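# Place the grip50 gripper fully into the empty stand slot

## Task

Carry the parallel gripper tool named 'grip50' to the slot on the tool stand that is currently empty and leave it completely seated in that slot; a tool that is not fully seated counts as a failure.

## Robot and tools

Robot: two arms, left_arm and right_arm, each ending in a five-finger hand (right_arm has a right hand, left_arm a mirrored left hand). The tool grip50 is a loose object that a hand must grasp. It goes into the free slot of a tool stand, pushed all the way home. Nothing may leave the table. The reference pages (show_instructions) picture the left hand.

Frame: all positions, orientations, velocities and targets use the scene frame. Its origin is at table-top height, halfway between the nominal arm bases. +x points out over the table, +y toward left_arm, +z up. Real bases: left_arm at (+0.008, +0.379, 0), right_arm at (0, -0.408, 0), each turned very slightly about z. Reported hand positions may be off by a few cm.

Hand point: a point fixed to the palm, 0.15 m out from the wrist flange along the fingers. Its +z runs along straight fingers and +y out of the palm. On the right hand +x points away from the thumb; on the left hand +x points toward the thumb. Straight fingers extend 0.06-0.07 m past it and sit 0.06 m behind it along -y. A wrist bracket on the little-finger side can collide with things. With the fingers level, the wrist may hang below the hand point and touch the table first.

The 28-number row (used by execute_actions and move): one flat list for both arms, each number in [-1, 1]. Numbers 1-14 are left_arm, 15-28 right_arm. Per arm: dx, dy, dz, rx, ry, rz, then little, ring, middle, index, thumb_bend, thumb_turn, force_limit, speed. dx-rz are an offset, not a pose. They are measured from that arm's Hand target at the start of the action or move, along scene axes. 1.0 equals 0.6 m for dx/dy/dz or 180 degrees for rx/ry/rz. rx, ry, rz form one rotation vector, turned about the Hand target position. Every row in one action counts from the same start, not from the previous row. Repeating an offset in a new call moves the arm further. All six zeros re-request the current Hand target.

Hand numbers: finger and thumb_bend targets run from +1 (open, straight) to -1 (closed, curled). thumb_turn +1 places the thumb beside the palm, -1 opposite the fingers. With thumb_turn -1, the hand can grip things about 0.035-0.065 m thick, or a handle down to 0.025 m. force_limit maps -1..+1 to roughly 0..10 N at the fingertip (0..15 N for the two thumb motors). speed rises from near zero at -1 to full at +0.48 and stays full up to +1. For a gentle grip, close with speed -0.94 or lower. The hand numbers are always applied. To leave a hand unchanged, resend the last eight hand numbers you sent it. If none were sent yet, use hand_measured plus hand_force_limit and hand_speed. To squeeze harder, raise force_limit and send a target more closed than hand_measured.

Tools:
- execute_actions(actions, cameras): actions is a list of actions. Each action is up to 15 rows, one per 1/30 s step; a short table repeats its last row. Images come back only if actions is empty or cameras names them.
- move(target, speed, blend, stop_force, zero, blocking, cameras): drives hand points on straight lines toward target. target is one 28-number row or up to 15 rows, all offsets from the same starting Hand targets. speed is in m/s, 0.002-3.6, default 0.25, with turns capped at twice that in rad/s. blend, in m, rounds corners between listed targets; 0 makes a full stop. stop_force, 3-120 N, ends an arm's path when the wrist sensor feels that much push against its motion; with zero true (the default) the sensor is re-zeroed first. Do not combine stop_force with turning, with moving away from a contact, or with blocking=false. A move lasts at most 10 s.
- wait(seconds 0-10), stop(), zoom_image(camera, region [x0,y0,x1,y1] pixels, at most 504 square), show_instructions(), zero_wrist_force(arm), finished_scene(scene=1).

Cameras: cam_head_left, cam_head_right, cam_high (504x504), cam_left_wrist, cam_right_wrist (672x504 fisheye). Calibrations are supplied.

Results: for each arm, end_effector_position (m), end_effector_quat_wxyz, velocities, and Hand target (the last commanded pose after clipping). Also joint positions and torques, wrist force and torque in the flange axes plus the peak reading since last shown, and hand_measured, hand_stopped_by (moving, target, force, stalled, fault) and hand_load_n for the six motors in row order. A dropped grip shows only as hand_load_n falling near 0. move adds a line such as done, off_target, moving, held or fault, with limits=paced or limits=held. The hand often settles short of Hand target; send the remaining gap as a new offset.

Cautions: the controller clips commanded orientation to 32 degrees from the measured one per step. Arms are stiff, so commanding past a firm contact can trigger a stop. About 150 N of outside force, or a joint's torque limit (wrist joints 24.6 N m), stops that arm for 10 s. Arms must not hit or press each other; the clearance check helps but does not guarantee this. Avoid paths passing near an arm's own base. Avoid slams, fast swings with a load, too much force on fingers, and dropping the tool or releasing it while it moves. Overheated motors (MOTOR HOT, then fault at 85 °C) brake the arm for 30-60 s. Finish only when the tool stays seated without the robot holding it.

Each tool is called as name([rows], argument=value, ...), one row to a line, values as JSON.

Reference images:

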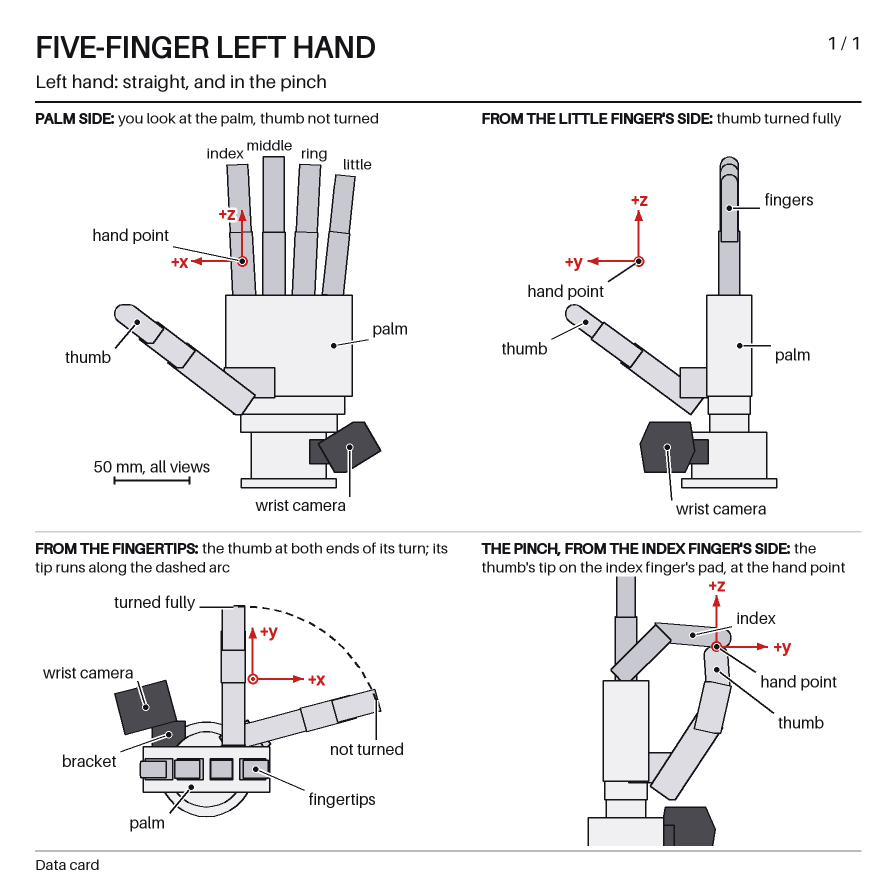

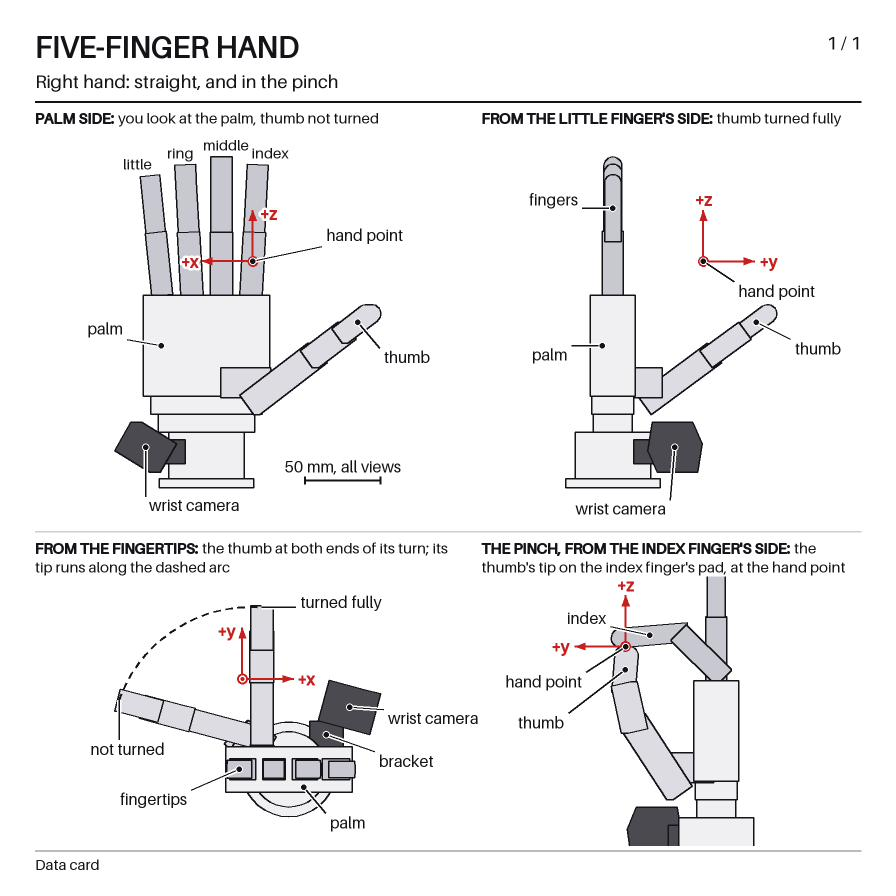

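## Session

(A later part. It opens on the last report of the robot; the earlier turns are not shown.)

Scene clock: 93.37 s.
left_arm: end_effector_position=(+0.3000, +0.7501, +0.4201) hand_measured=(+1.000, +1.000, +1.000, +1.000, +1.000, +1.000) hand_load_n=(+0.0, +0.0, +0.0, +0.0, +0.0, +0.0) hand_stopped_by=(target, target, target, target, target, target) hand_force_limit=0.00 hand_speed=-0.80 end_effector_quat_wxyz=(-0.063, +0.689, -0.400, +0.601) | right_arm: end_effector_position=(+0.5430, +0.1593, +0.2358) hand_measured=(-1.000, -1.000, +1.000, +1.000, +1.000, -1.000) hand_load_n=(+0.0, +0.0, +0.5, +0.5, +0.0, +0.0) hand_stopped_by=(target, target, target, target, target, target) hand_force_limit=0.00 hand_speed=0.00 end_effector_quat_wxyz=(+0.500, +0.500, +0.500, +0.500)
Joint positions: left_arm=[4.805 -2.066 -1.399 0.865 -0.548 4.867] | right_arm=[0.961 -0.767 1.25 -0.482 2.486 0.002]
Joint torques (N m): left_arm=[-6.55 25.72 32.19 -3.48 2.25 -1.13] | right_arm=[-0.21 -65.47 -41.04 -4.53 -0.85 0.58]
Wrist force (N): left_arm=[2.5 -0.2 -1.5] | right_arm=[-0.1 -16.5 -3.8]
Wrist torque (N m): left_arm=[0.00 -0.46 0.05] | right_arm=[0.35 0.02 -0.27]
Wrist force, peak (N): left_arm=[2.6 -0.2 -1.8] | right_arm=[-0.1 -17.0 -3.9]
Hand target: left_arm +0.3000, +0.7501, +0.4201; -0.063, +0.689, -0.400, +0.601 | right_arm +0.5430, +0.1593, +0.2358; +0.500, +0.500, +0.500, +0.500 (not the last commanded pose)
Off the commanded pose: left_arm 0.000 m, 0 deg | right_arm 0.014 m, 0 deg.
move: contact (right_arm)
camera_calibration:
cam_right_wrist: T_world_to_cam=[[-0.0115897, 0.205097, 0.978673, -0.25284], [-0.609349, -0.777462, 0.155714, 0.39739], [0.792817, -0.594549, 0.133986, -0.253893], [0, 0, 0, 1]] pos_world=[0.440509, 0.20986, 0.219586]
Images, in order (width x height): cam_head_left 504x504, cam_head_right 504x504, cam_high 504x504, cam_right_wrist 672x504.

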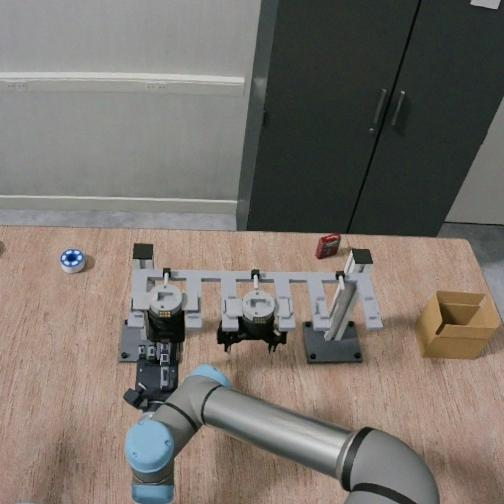

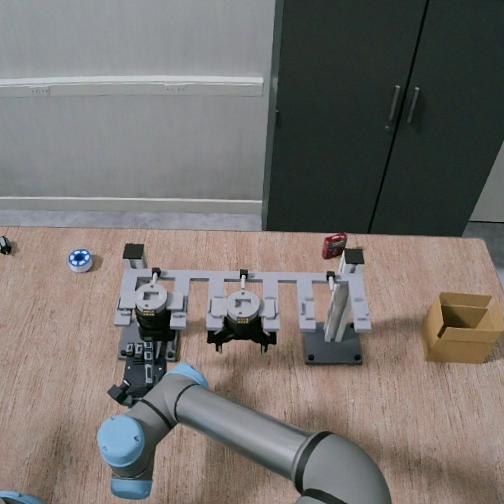

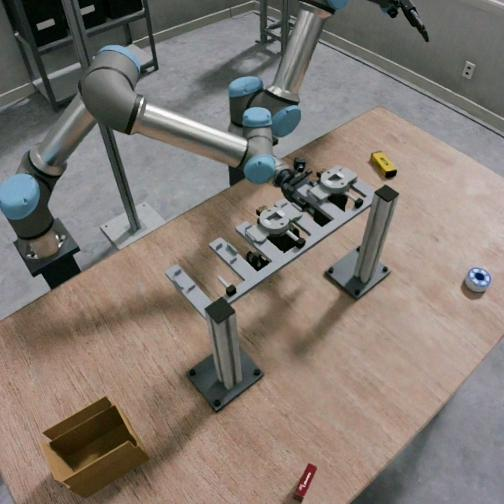

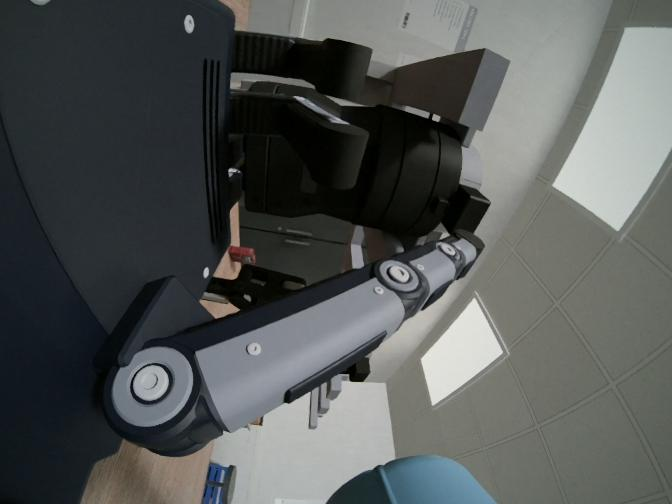

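move([
  [0,0,0,0,0,0,1,1,1,1,1,1,0,-0.8,0,0,0.0035,0,0,0,-1,-1,1,1,1,-1,0,0],
  [0,0,0,0,0,0,1,1,1,1,1,1,0,-0.8,-0.0067,0.0013,0.0035,0,0,0,-1,-1,1,1,1,-1,0,0],
], speed=0.02, cameras=["cam_high","cam_head_left","cam_head_right","cam_right_wrist"])

zoom_image(camera="cam_right_wrist", region=[400, 30, 520, 150])

zoom_image(camera="cam_right_wrist", region=[220, 20, 560, 300])

zoom_image(camera="cam_head_left", region=[120, 260, 210, 350])

Scene clock: 96.50 s.
left_arm: end_effector_position=(+0.3000, +0.7501, +0.4201) hand_measured=(+1.000, +1.000, +1.000, +1.000, +1.000, +1.000) hand_load_n=(+0.0, +0.0, +0.0, +0.0, +0.0, -0.5) hand_stopped_by=(target, target, target, target, target, target) hand_force_limit=0.00 hand_speed=-0.80 end_effector_quat_wxyz=(-0.063, +0.689, -0.400, +0.601) | right_arm: end_effector_position=(+0.5389, +0.1601, +0.2379) hand_measured=(-1.000, -1.000, +1.000, +1.000, +1.000, -1.000) hand_load_n=(+0.0, +0.0, +1.0, +0.5, +0.0, +0.0) hand_stopped_by=(target, target, target, target, target, target) hand_force_limit=0.00 hand_speed=0.00 end_effector_quat_wxyz=(+0.500, +0.500, +0.500, +0.500)
Joint positions: left_arm=[4.805 -2.066 -1.399 0.865 -0.548 4.867] | right_arm=[0.966 -0.772 1.253 -0.48 2.491 0.002]
Joint torques (N m): left_arm=[-5.33 26.3 30.85 -3.3 2.09 -0.87] | right_arm=[-5.98 -59.84 -21.44 -4.29 -0.82 0.74]
Wrist force (N): left_arm=[2.5 -0.2 -1.5] | right_arm=[0.2 -16.4 -1.2]
Wrist torque (N m): left_arm=[0.00 -0.47 0.06] | right_arm=[0.52 0.06 -0.32]
Wrist force, peak (N): left_arm=[2.6 -0.2 -1.8] | right_arm=[0.2 -17.5 -3.8]
Hand target: left_arm +0.3000, +0.7501, +0.4201; -0.063, +0.689, -0.400, +0.601 | right_arm +0.5390, +0.1601, +0.2379; +0.500, +0.500, +0.500, +0.500
Off the commanded pose: left_arm 0.000 m, 0 deg | right_arm 0.000 m, 0 deg.
move: done
camera_calibration:
cam_right_wrist: T_world_to_cam=[[-0.0116488, 0.205021, 0.978688, -0.255165], [-0.609348, -0.777482, 0.155618, 0.395196], [0.792817, -0.594549, 0.133986, -0.250461], [0, 0, 0, 1]] pos_world=[0.436409, 0.21066, 0.221786]
Images, in order (width x height): cam_head_left 504x504, cam_head_right 504x504, cam_high 504x504, cam_right_wrist 672x504.

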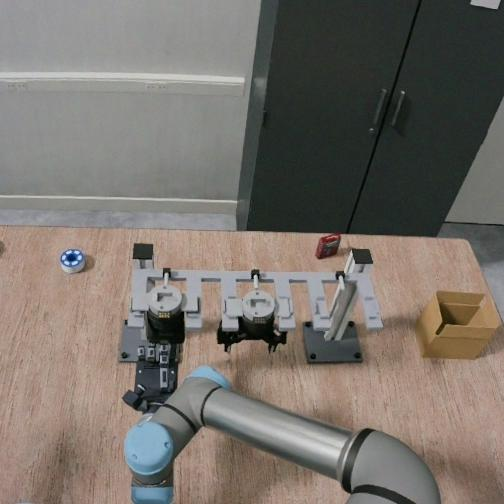

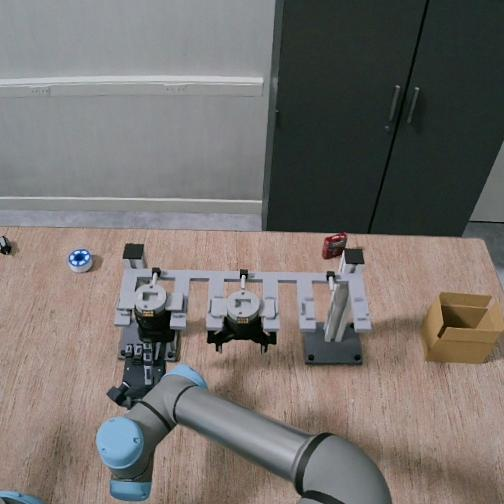

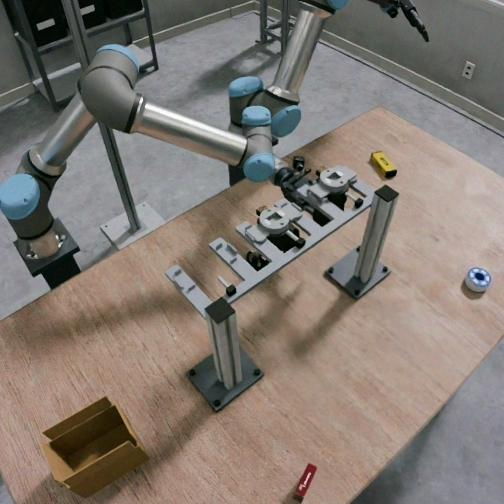

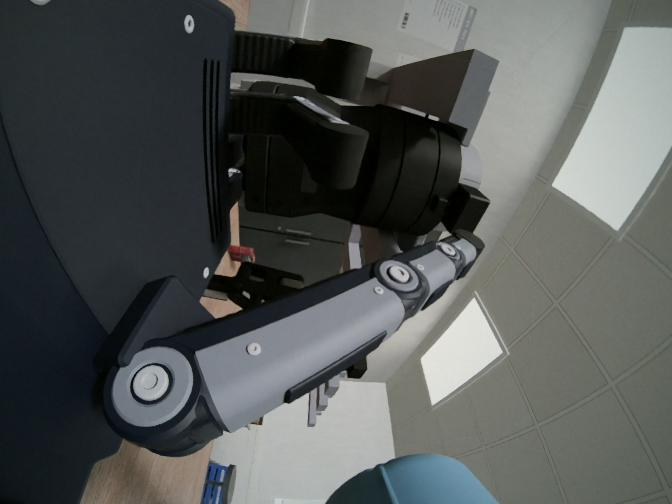

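Scaled by 4.200 from the camera's 672x504 image, which has a finer 960x720 frame.

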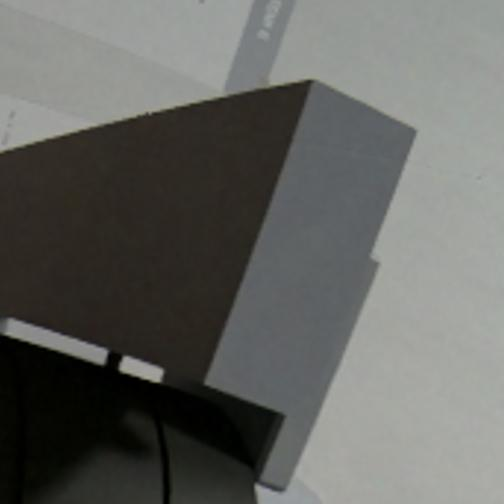

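Scaled by 1.482 from the camera's 672x504 image, which has a finer 960x720 frame.

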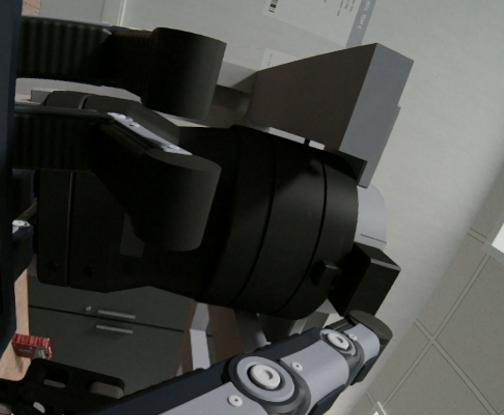

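Scaled by 5.600.

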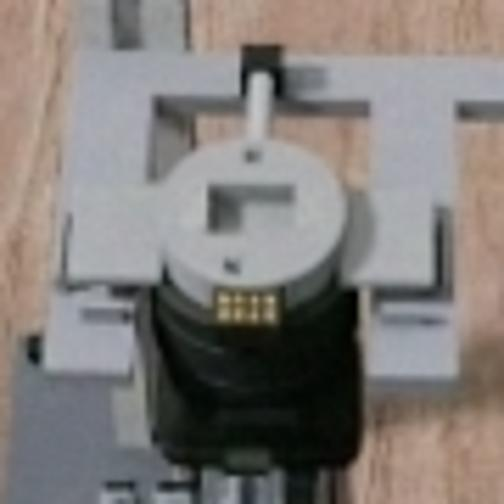

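move(target=[0,0,0,0,0,0,1,1,1,1,1,1,0,-0.8,0,0,-0.0108,0,0,0,-1,-1,1,1,1,-1,0,0], speed=0.015, stop_force=4, cameras=["cam_high","cam_head_left","cam_head_right","cam_right_wrist"])

zoom_image(camera="cam_right_wrist", region=[400, 30, 520, 150])

zoom_image(camera="cam_right_wrist", region=[220, 20, 560, 300])

zoom_image(camera="cam_high", region=[290, 140, 390, 240])

zoom_image(camera="cam_head_right", region=[105, 260, 195, 350])

Scene clock: 98.57 s.
left_arm: end_effector_position=(+0.3000, +0.7501, +0.4201) hand_measured=(+1.000, +1.000, +1.000, +1.000, +1.000, +1.000) hand_load_n=(+0.0, +0.0, +0.0, +0.0, +0.0, +0.0) hand_stopped_by=(target, target, target, target, target, target) hand_force_limit=0.00 hand_speed=-0.80 end_effector_quat_wxyz=(-0.063, +0.689, -0.400, +0.601) | right_arm: end_effector_position=(+0.5390, +0.1601, +0.2314) hand_measured=(-1.000, -1.000, +1.000, +1.000, +1.000, -1.000) hand_load_n=(+0.0, +0.0, +1.0, +0.5, +0.0, +0.0) hand_stopped_by=(target, target, target, target, target, target) hand_force_limit=0.00 hand_speed=0.00 end_effector_quat_wxyz=(+0.500, +0.500, +0.500, +0.500)
Joint positions: left_arm=[4.805 -2.066 -1.399 0.865 -0.548 4.867] | right_arm=[0.966 -0.764 1.257 -0.492 2.491 0.002]
Joint torques (N m): left_arm=[-5.91 24.68 32.5 -3.36 2.02 -0.96] | right_arm=[-9.12 -64.89 -35.72 -2.18 -1.32 -0.94]
Wrist force (N): left_arm=[2.5 -0.1 -1.6] | right_arm=[0.2 -16.6 -1.8]
Wrist torque (N m): left_arm=[0.02 -0.46 0.05] | right_arm=[0.46 0.02 -0.33]
Wrist force, peak (N): left_arm=[2.7 -0.3 -1.6] | right_arm=[0.3 -16.9 -1.6]
Hand target: left_arm +0.3000, +0.7501, +0.4201; -0.063, +0.689, -0.400, +0.601 | right_arm +0.5390, +0.1601, +0.2314; +0.500, +0.500, +0.500, +0.500
Off the commanded pose: left_arm 0.000 m, 0 deg | right_arm 0.000 m, 0 deg.
move: done
camera_calibration:
cam_right_wrist: T_world_to_cam=[[-0.0115897, 0.205097, 0.978673, -0.248744], [-0.609349, -0.777462, 0.155714, 0.396259], [0.792817, -0.594549, 0.133986, -0.249656], [0, 0, 0, 1]] pos_world=[0.436509, 0.21066, 0.215186]
Images, in order (width x height): cam_head_left 504x504, cam_head_right 504x504, cam_high 504x504, cam_right_wrist 672x504.

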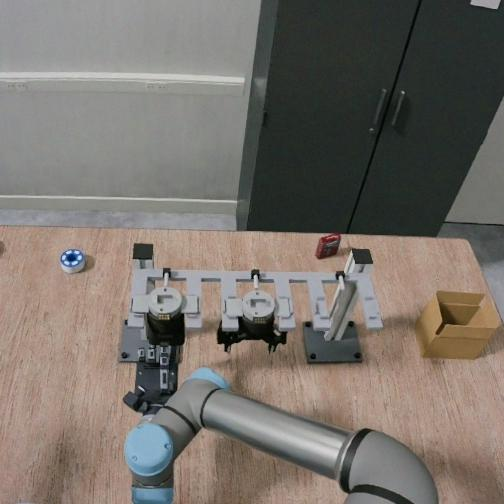

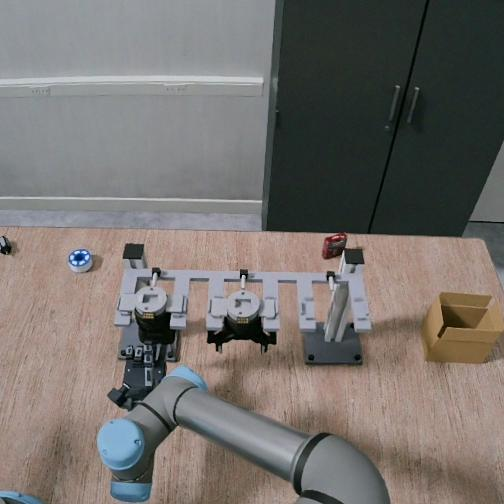

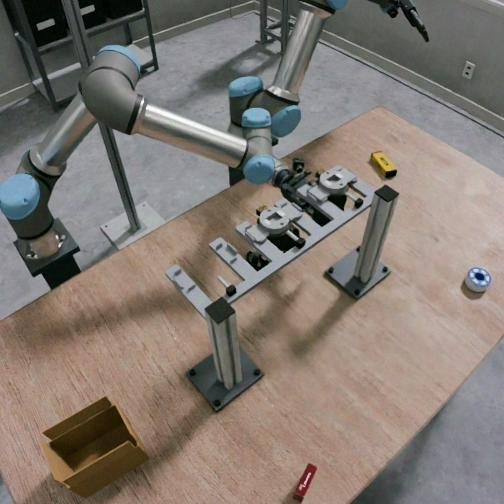

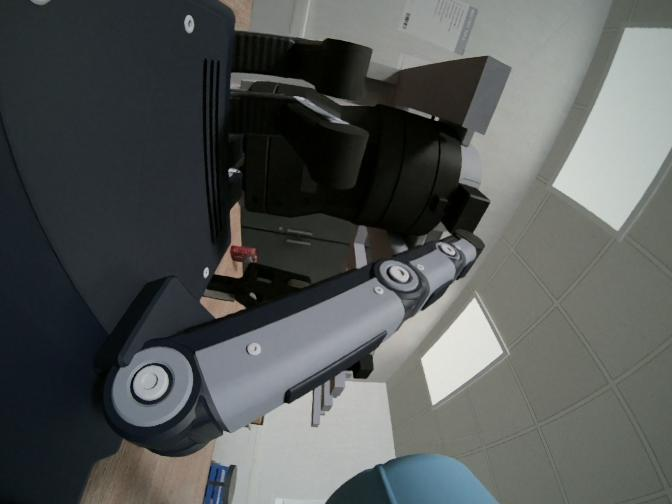

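Scaled by 4.200 from the camera's 672x504 image, which has a finer 960x720 frame.

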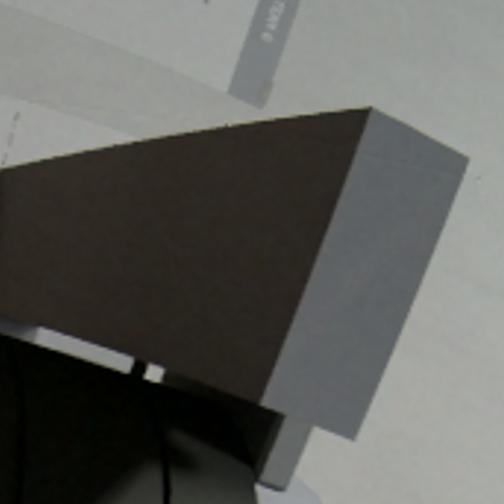

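Scaled by 1.482 from the camera's 672x504 image, which has a finer 960x720 frame.

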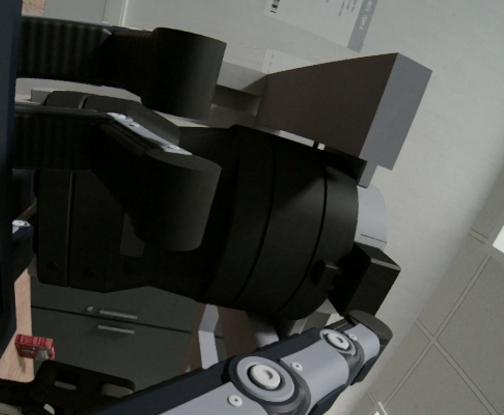

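Scaled by 5.040.

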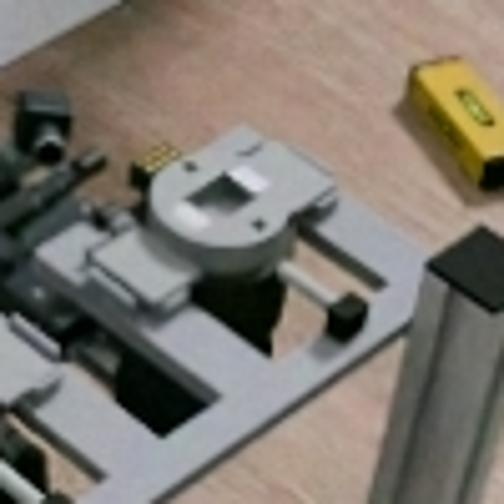

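Scaled by 5.600.

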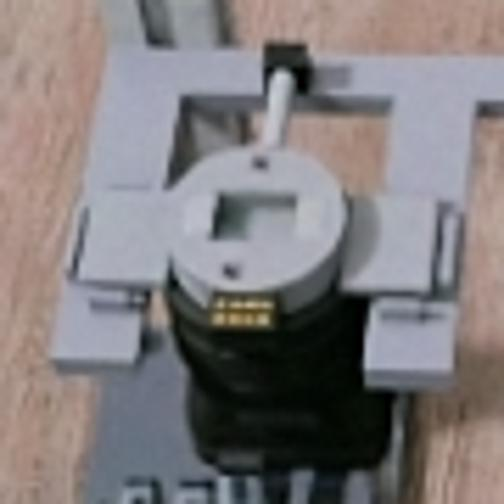

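move(target=[0,0,0,0,0,0,1,1,1,1,1,1,0,-0.8,0,0,-0.0167,0,0,0,-1,-1,1,1,1,-1,0,0], speed=0.01, stop_force=4, cameras=["cam_high","cam_head_left","cam_head_right","cam_right_wrist"])

zoom_image(camera="cam_right_wrist", region=[400, 30, 520, 150])

zoom_image(camera="cam_head_left", region=[120, 260, 210, 350])

zoom_image(camera="cam_high", region=[290, 140, 390, 240])

zoom_image(camera="cam_head_right", region=[105, 260, 195, 350])

Scene clock: 100.90 s.
left_arm: end_effector_position=(+0.3000, +0.7501, +0.4201) hand_measured=(+1.000, +1.000, +1.000, +1.000, +1.000, +1.000) hand_load_n=(+0.0, +0.0, +0.0, +0.0, +0.0, +0.0) hand_stopped_by=(target, target, target, target, target, target) hand_force_limit=0.00 hand_speed=-0.80 end_effector_quat_wxyz=(-0.063, +0.689, -0.400, +0.601) | right_arm: end_effector_position=(+0.5390, +0.1601, +0.2257) hand_measured=(-1.000, -1.000, +1.000, +1.000, +1.000, -1.000) hand_load_n=(+0.0, +0.0, +0.5, +1.0, +0.0, +0.0) hand_stopped_by=(target, target, target, target, target, target) hand_force_limit=0.00 hand_speed=0.00 end_effector_quat_wxyz=(+0.500, +0.500, +0.500, +0.500)
Joint positions: left_arm=[4.805 -2.066 -1.399 0.865 -0.548 4.867] | right_arm=[0.966 -0.758 1.261 -0.503 2.491 0.002]
Joint torques (N m): left_arm=[-4.87 26.08 32.45 -3.21 1.95 -0.93] | right_arm=[-5.44 -64.29 -39.83 -2.47 -1.04 0]
Wrist force (N): left_arm=[2.7 -0.3 -1.5] | right_arm=[-0.2 -14.5 -2.5]
Wrist torque (N m): left_arm=[-0.01 -0.48 0.07] | right_arm=[0.35 0.02 -0.16]
Wrist force, peak (N): left_arm=[2.7 -0.1 -1.8] | right_arm=[0.1 -16.6 -2.9]
Hand target: left_arm +0.3000, +0.7501, +0.4201; -0.063, +0.689, -0.400, +0.601 | right_arm +0.5390, +0.1601, +0.2257; +0.500, +0.500, +0.500, +0.500 (not the last commanded pose)
Off the commanded pose: left_arm 0.000 m, 0 deg | right_arm 0.004 m, 0 deg.
move: contact (right_arm)
camera_calibration:
cam_right_wrist: T_world_to_cam=[[-0.0115897, 0.205097, 0.978673, -0.243263], [-0.609349, -0.777462, 0.155714, 0.397131], [0.792817, -0.594549, 0.133986, -0.248906], [0, 0, 0, 1]] pos_world=[0.436509, 0.21066, 0.209586]
Images, in order (width x height): cam_head_left 504x504, cam_head_right 504x504, cam_high 504x504, cam_right_wrist 672x504.

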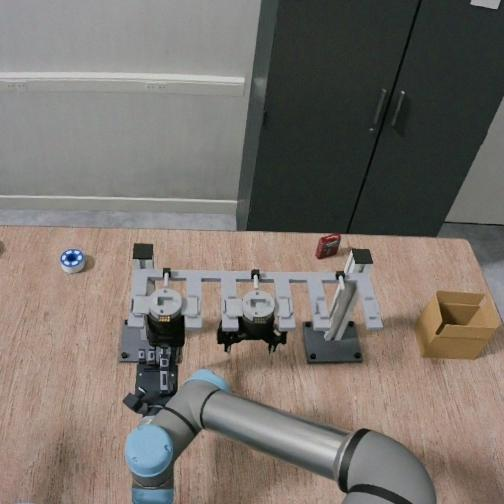

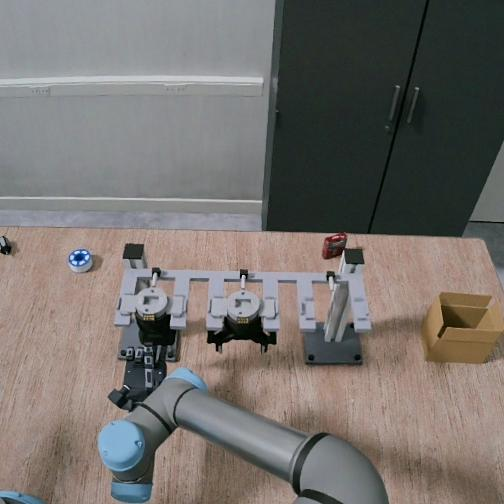

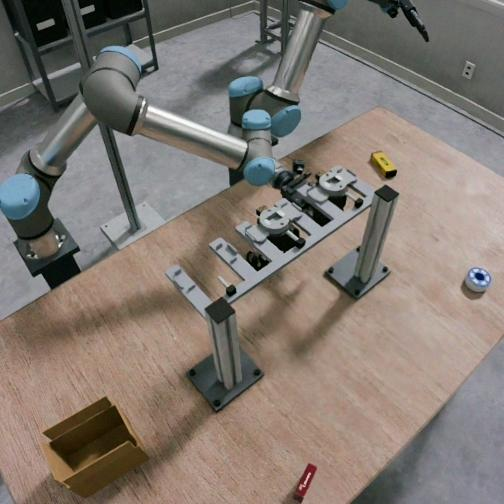

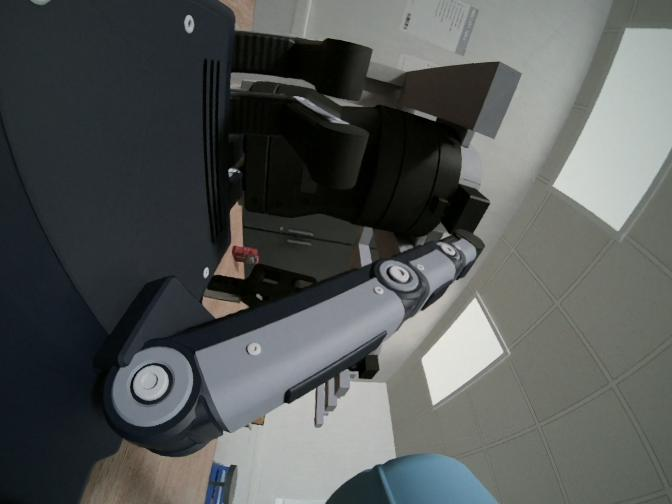

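Scaled by 4.200 from the camera's 672x504 image, which has a finer 960x720 frame.

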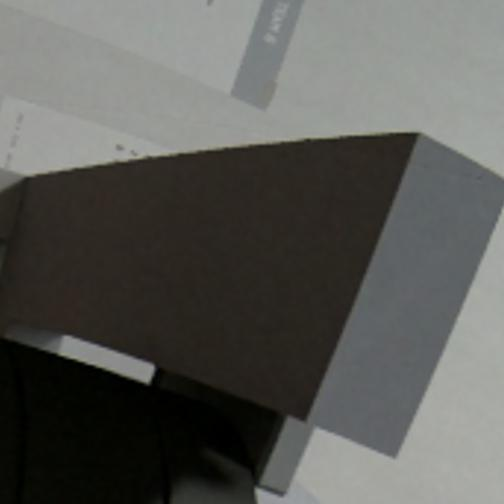

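Scaled by 5.600.

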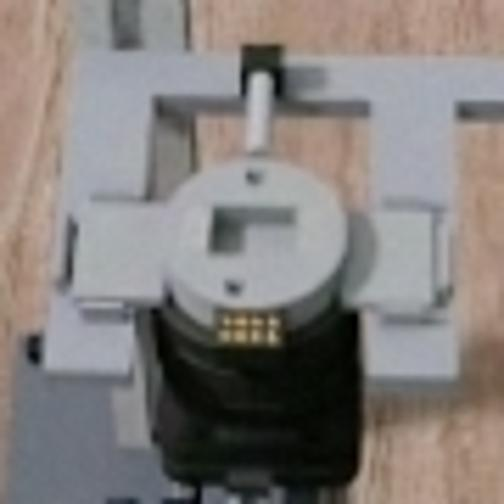

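Scaled by 5.040.

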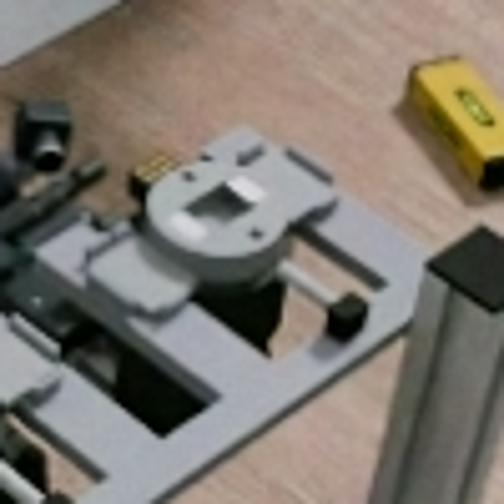

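Scaled by 5.600.

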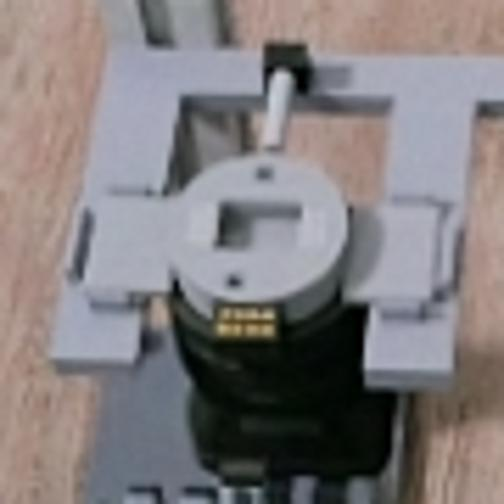

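move(target=[0,0,0,0,0,0,1,1,1,1,1,1,0,-0.8,0,0,-0.0025,0,0,0,-1,-1,1,1,1,-1,0,0], speed=0.01, cameras=["cam_head_left"])

move(target=[0,0,0,0,0,0,1,1,1,1,1,1,0,-0.8,0,0,-0.0025,0,0,0,-1,-1,1,1,1,-1,0,0], speed=0.01, cameras=["cam_high","cam_head_left","cam_head_right","cam_right_wrist"])

zoom_image(camera="cam_right_wrist", region=[220, 20, 560, 300])

zoom_image(camera="cam_head_left", region=[120, 260, 210, 350])

zoom_image(camera="cam_high", region=[290, 140, 390, 240])

zoom_image(camera="cam_head_right", region=[105, 260, 195, 350])

Scene clock: 101.97 s.
left_arm: end_effector_position=(+0.3000, +0.7501, +0.4201) hand_measured=(+1.000, +1.000, +1.000, +1.000, +1.000, +1.000) hand_load_n=(+0.0, +0.0, -0.5, +0.0, +0.0, +0.0) hand_stopped_by=(target, target, target, target, target, target) hand_force_limit=0.00 hand_speed=-0.80 end_effector_quat_wxyz=(-0.063, +0.689, -0.400, +0.601) | right_arm: end_effector_position=(+0.5390, +0.1601, +0.2242) hand_measured=(-1.000, -1.000, +1.000, +1.000, +1.000, -1.000) hand_load_n=(+0.0, +0.0, +0.0, +0.0, +0.0, +0.0) hand_stopped_by=(target, target, target, target, target, target) hand_force_limit=0.00 hand_speed=0.00 end_effector_quat_wxyz=(+0.500, +0.500, +0.500, +0.500)
Joint positions: left_arm=[4.805 -2.066 -1.399 0.865 -0.548 4.867] | right_arm=[0.966 -0.756 1.262 -0.505 2.491 0.002]
Joint torques (N m): left_arm=[-5.72 26.85 31.47 -3.31 2.1 -1.06] | right_arm=[-3.71 -39.93 -6.65 -1.86 -0.88 0.27]
Wrist force (N): left_arm=[2.5 0.0 -1.7] | right_arm=[0.3 0.8 -0.9]
Wrist torque (N m): left_arm=[0.04 -0.46 0.05] | right_arm=[0.13 0.03 -0.03]
Wrist force, peak (N): left_arm=[2.7 -0.3 -1.6] | right_arm=[-0.3 -15.5 -2.6]
Hand target: left_arm +0.3000, +0.7501, +0.4201; -0.063, +0.689, -0.400, +0.601 | right_arm +0.5390, +0.1601, +0.2242; +0.500, +0.500, +0.500, +0.500
Off the commanded pose: left_arm 0.000 m, 0 deg | right_arm 0.000 m, 0 deg.
move: done
Images, in order (width x height): cam_head_left 504x504.

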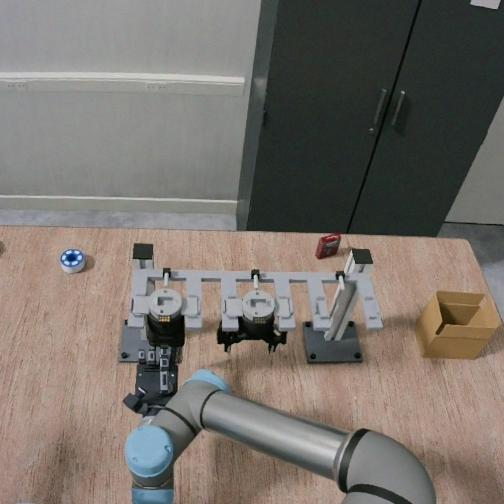

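Scene clock: 102.67 s.
left_arm: end_effector_position=(+0.3000, +0.7501, +0.4201) hand_measured=(+1.000, +1.000, +1.000, +1.000, +1.000, +1.000) hand_load_n=(+0.0, +0.0, +0.0, +0.0, +0.0, -0.5) hand_stopped_by=(target, target, target, target, target, target) hand_force_limit=0.00 hand_speed=-0.80 end_effector_quat_wxyz=(-0.063, +0.689, -0.400, +0.601) | right_arm: end_effector_position=(+0.5390, +0.1601, +0.2227) hand_measured=(-1.000, -1.000, +1.000, +1.000, +1.000, -1.000) hand_load_n=(+0.0, +0.0, +0.0, +0.0, +0.0, +0.0) hand_stopped_by=(target, target, target, target, target, target) hand_force_limit=0.00 hand_speed=0.00 end_effector_quat_wxyz=(+0.500, +0.500, +0.500, +0.500)
Joint positions: left_arm=[4.805 -2.066 -1.399 0.865 -0.548 4.867] | right_arm=[0.966 -0.754 1.263 -0.508 2.491 0.002]
Joint torques (N m): left_arm=[-5.85 25.64 32.1 -3.09 1.87 -0.72] | right_arm=[-2.02 -41.04 -7.53 -1.95 -0.86 0.5]
Wrist force (N): left_arm=[2.5 -0.2 -1.4] | right_arm=[0.1 0.7 -1.1]
Wrist torque (N m): left_arm=[0.00 -0.46 0.05] | right_arm=[0.14 0.05 -0.03]
Wrist force, peak (N): left_arm=[2.6 -0.2 -1.6] | right_arm=[0.2 0.8 -1.2]
Hand target: left_arm +0.3000, +0.7501, +0.4201; -0.063, +0.689, -0.400, +0.601 | right_arm +0.5390, +0.1601, +0.2227; +0.500, +0.500, +0.500, +0.500
Off the commanded pose: left_arm 0.000 m, 0 deg | right_arm 0.000 m, 0 deg.
move: done
camera_calibration:
cam_right_wrist: T_world_to_cam=[[-0.0116488, 0.205021, 0.978688, -0.24019], [-0.609348, -0.777482, 0.155618, 0.397638], [0.792817, -0.594549, 0.133986, -0.248491], [0, 0, 0, 1]] pos_world=[0.436509, 0.21066, 0.206486]
Images, in order (width x height): cam_head_left 504x504, cam_head_right 504x504, cam_high 504x504, cam_right_wrist 672x504.

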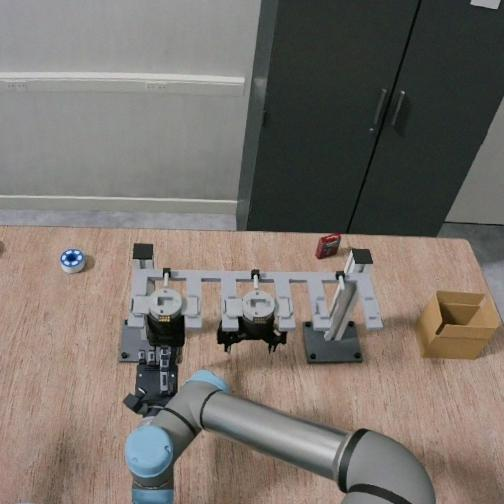

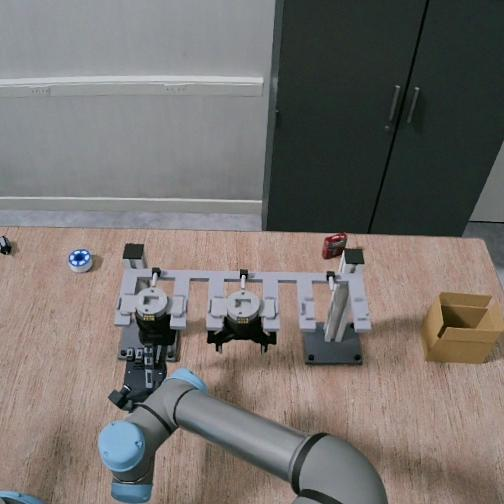

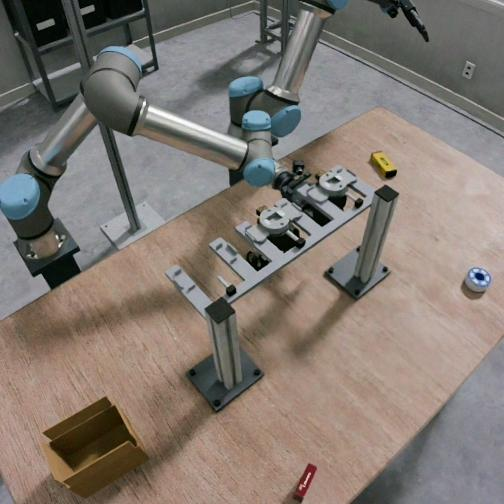

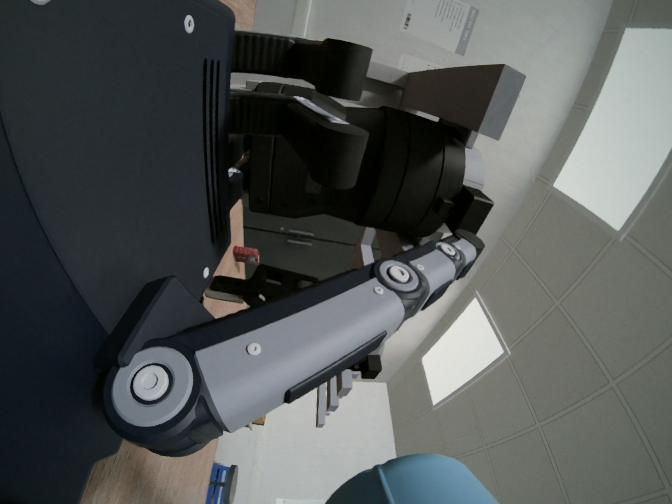

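Scaled by 1.482 from the camera's 672x504 image, which has a finer 960x720 frame.

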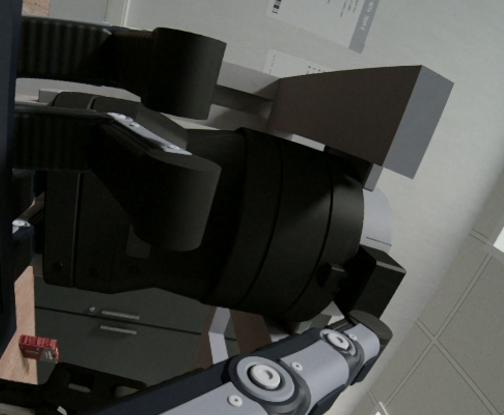

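Scaled by 5.600.

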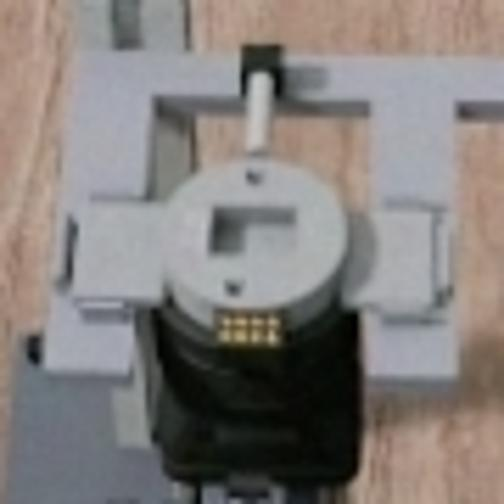

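Scaled by 5.040.

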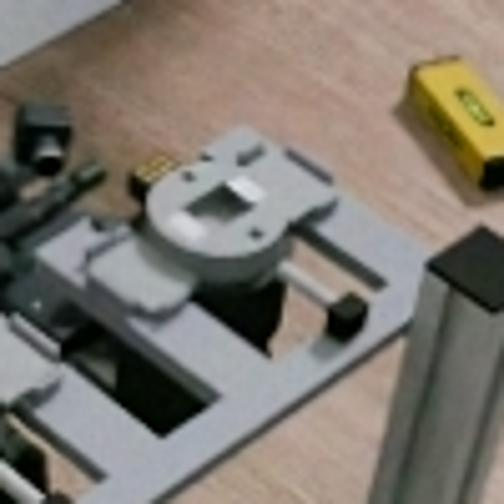

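Scaled by 5.600.

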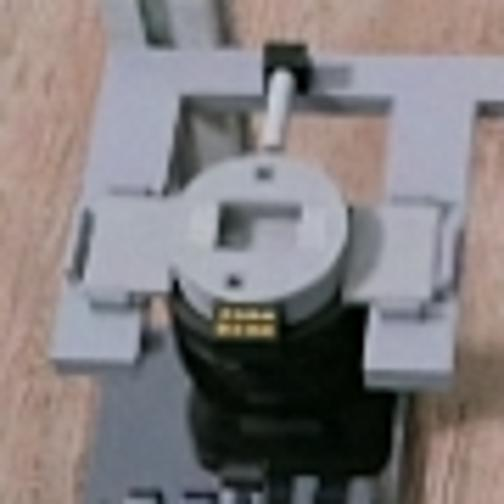

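move([
  [0,0,0,0,0,0,1,1,1,1,1,1,0,-0.8,0,0,-0.02,0,0,0,-1,-1,1,1,1,-1,0,0],
  [0,0,0,0,0,0,1,1,1,1,1,1,0,-0.8,-0.25,0,-0.02,0,0,0,-1,-1,1,1,1,-1,0,0],
], speed=[0.03,0.1], cameras=["all"])

zoom_image(camera="cam_right_wrist", region=[220, 0, 500, 300])

zoom_image(camera="cam_head_left", region=[120, 260, 210, 370])

zoom_image(camera="cam_high", region=[230, 140, 400, 270])

zoom_image(camera="cam_head_right", region=[105, 260, 195, 370])

Scene clock: 105.70 s.
left_arm: end_effector_position=(+0.3000, +0.7501, +0.4201) hand_measured=(+1.000, +1.000, +1.000, +1.000, +1.000, +1.000) hand_load_n=(+0.0, +0.0, +0.0, +0.0, +0.0, +0.0) hand_stopped_by=(target, target, target, target, target, target) hand_force_limit=0.00 hand_speed=-0.80 end_effector_quat_wxyz=(-0.063, +0.689, -0.400, +0.601) | right_arm: end_effector_position=(+0.3889, +0.1601, +0.2107) hand_measured=(-1.000, -1.000, +1.000, +1.000, +1.000, -1.000) hand_load_n=(+0.0, +0.0, +0.0, +0.0, +0.0, +0.0) hand_stopped_by=(target, target, target, target, target, target) hand_force_limit=0.00 hand_speed=0.00 end_effector_quat_wxyz=(+0.500, +0.500, +0.500, +0.500)
Joint positions: left_arm=[4.805 -2.066 -1.399 0.865 -0.548 4.867] | right_arm=[1.171 -0.843 1.467 -0.623 2.696 0.002]
Joint torques (N m): left_arm=[-5.91 25.47 32.99 -3.17 1.73 -0.72] | right_arm=[-8.86 -34.39 -31.64 0.56 -1.27 -0.77]
Wrist force (N): left_arm=[2.3 -0.1 -1.5] | right_arm=[0.0 0.4 -1.0]
Wrist torque (N m): left_arm=[0.02 -0.45 0.05] | right_arm=[0.10 0.04 -0.08]
Wrist force, peak (N): left_arm=[2.7 -0.2 -1.5] | right_arm=[-0.1 0.4 -1.9]
Hand target: left_arm +0.3000, +0.7501, +0.4201; -0.063, +0.689, -0.400, +0.601 | right_arm +0.3890, +0.1601, +0.2107; +0.500, +0.500, +0.500, +0.500
Off the commanded pose: left_arm 0.000 m, 0 deg | right_arm 0.000 m, 0 deg.
move: done
camera_calibration:
cam_left_wrist: T_world_to_cam=[[0.410572, 0.49128, 0.768163, -0.820433], [-0.54201, -0.545962, 0.638867, 0.319766], [0.73325, -0.678653, 0.0421222, 0.388277], [0, 0, 0, 1]] pos_world=[0.225459, 0.841147, 0.409584]
cam_right_wrist: T_world_to_cam=[[-0.011666, 0.205032, 0.978686, -0.230269], [-0.609286, -0.777529, 0.155627, 0.307939], [0.792865, -0.594484, 0.133994, -0.127983], [0, 0, 0, 1]] pos_world=[0.28641, 0.21056, 0.194586]

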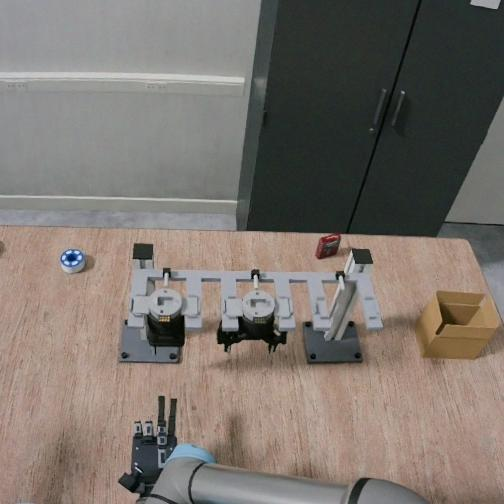

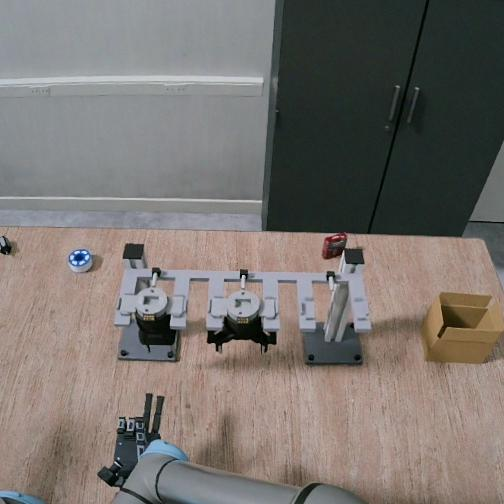

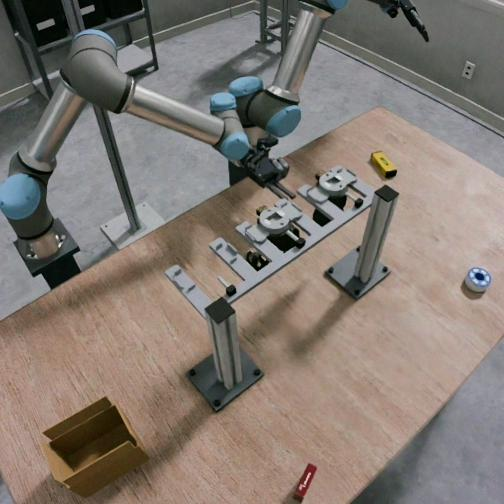

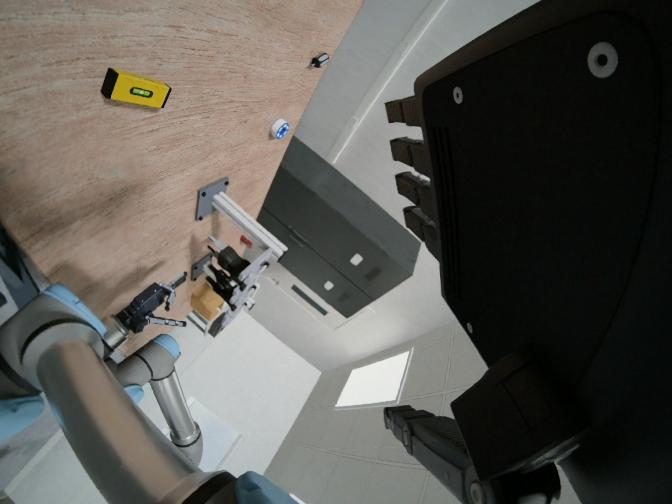

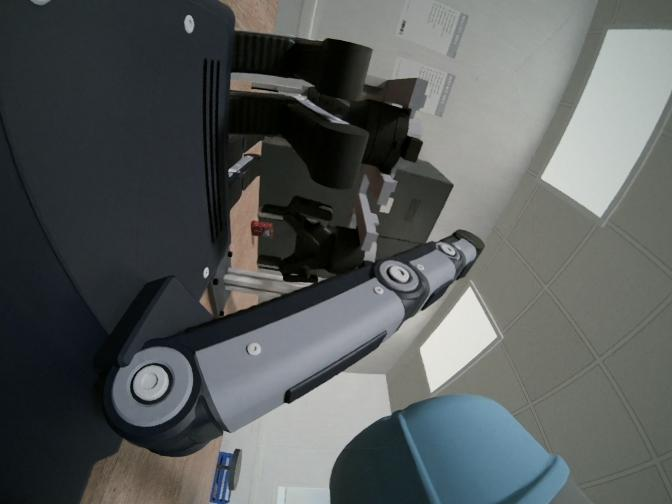

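Scaled by 1.680 from the camera's 672x504 image, which has a finer 960x720 frame.

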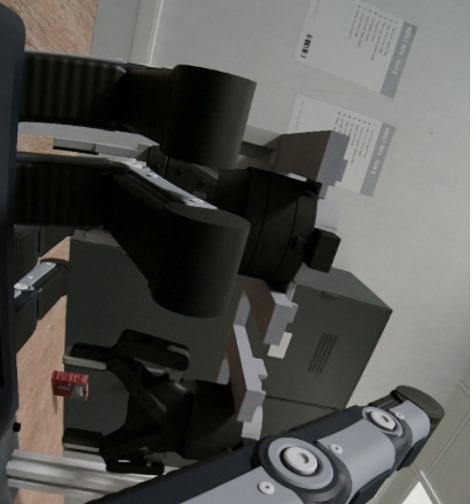

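Scaled by 4.582.

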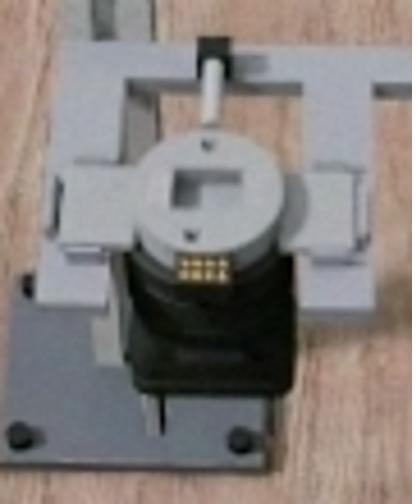

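Scaled by 2.965.

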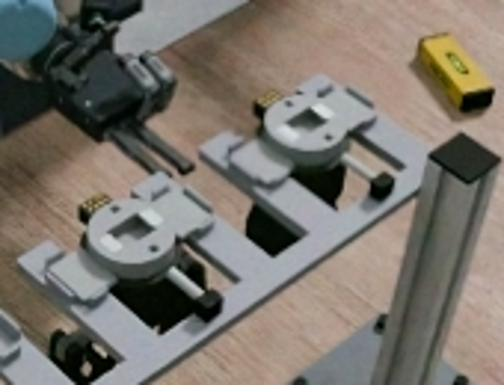

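Scaled by 4.582.

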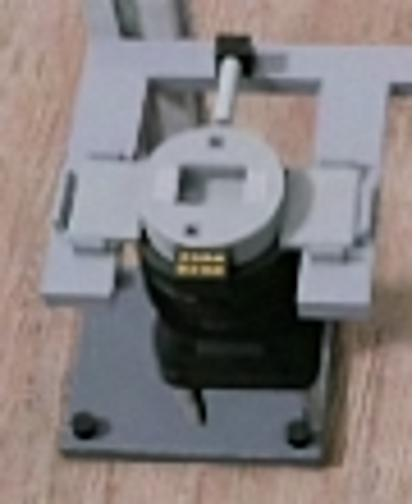

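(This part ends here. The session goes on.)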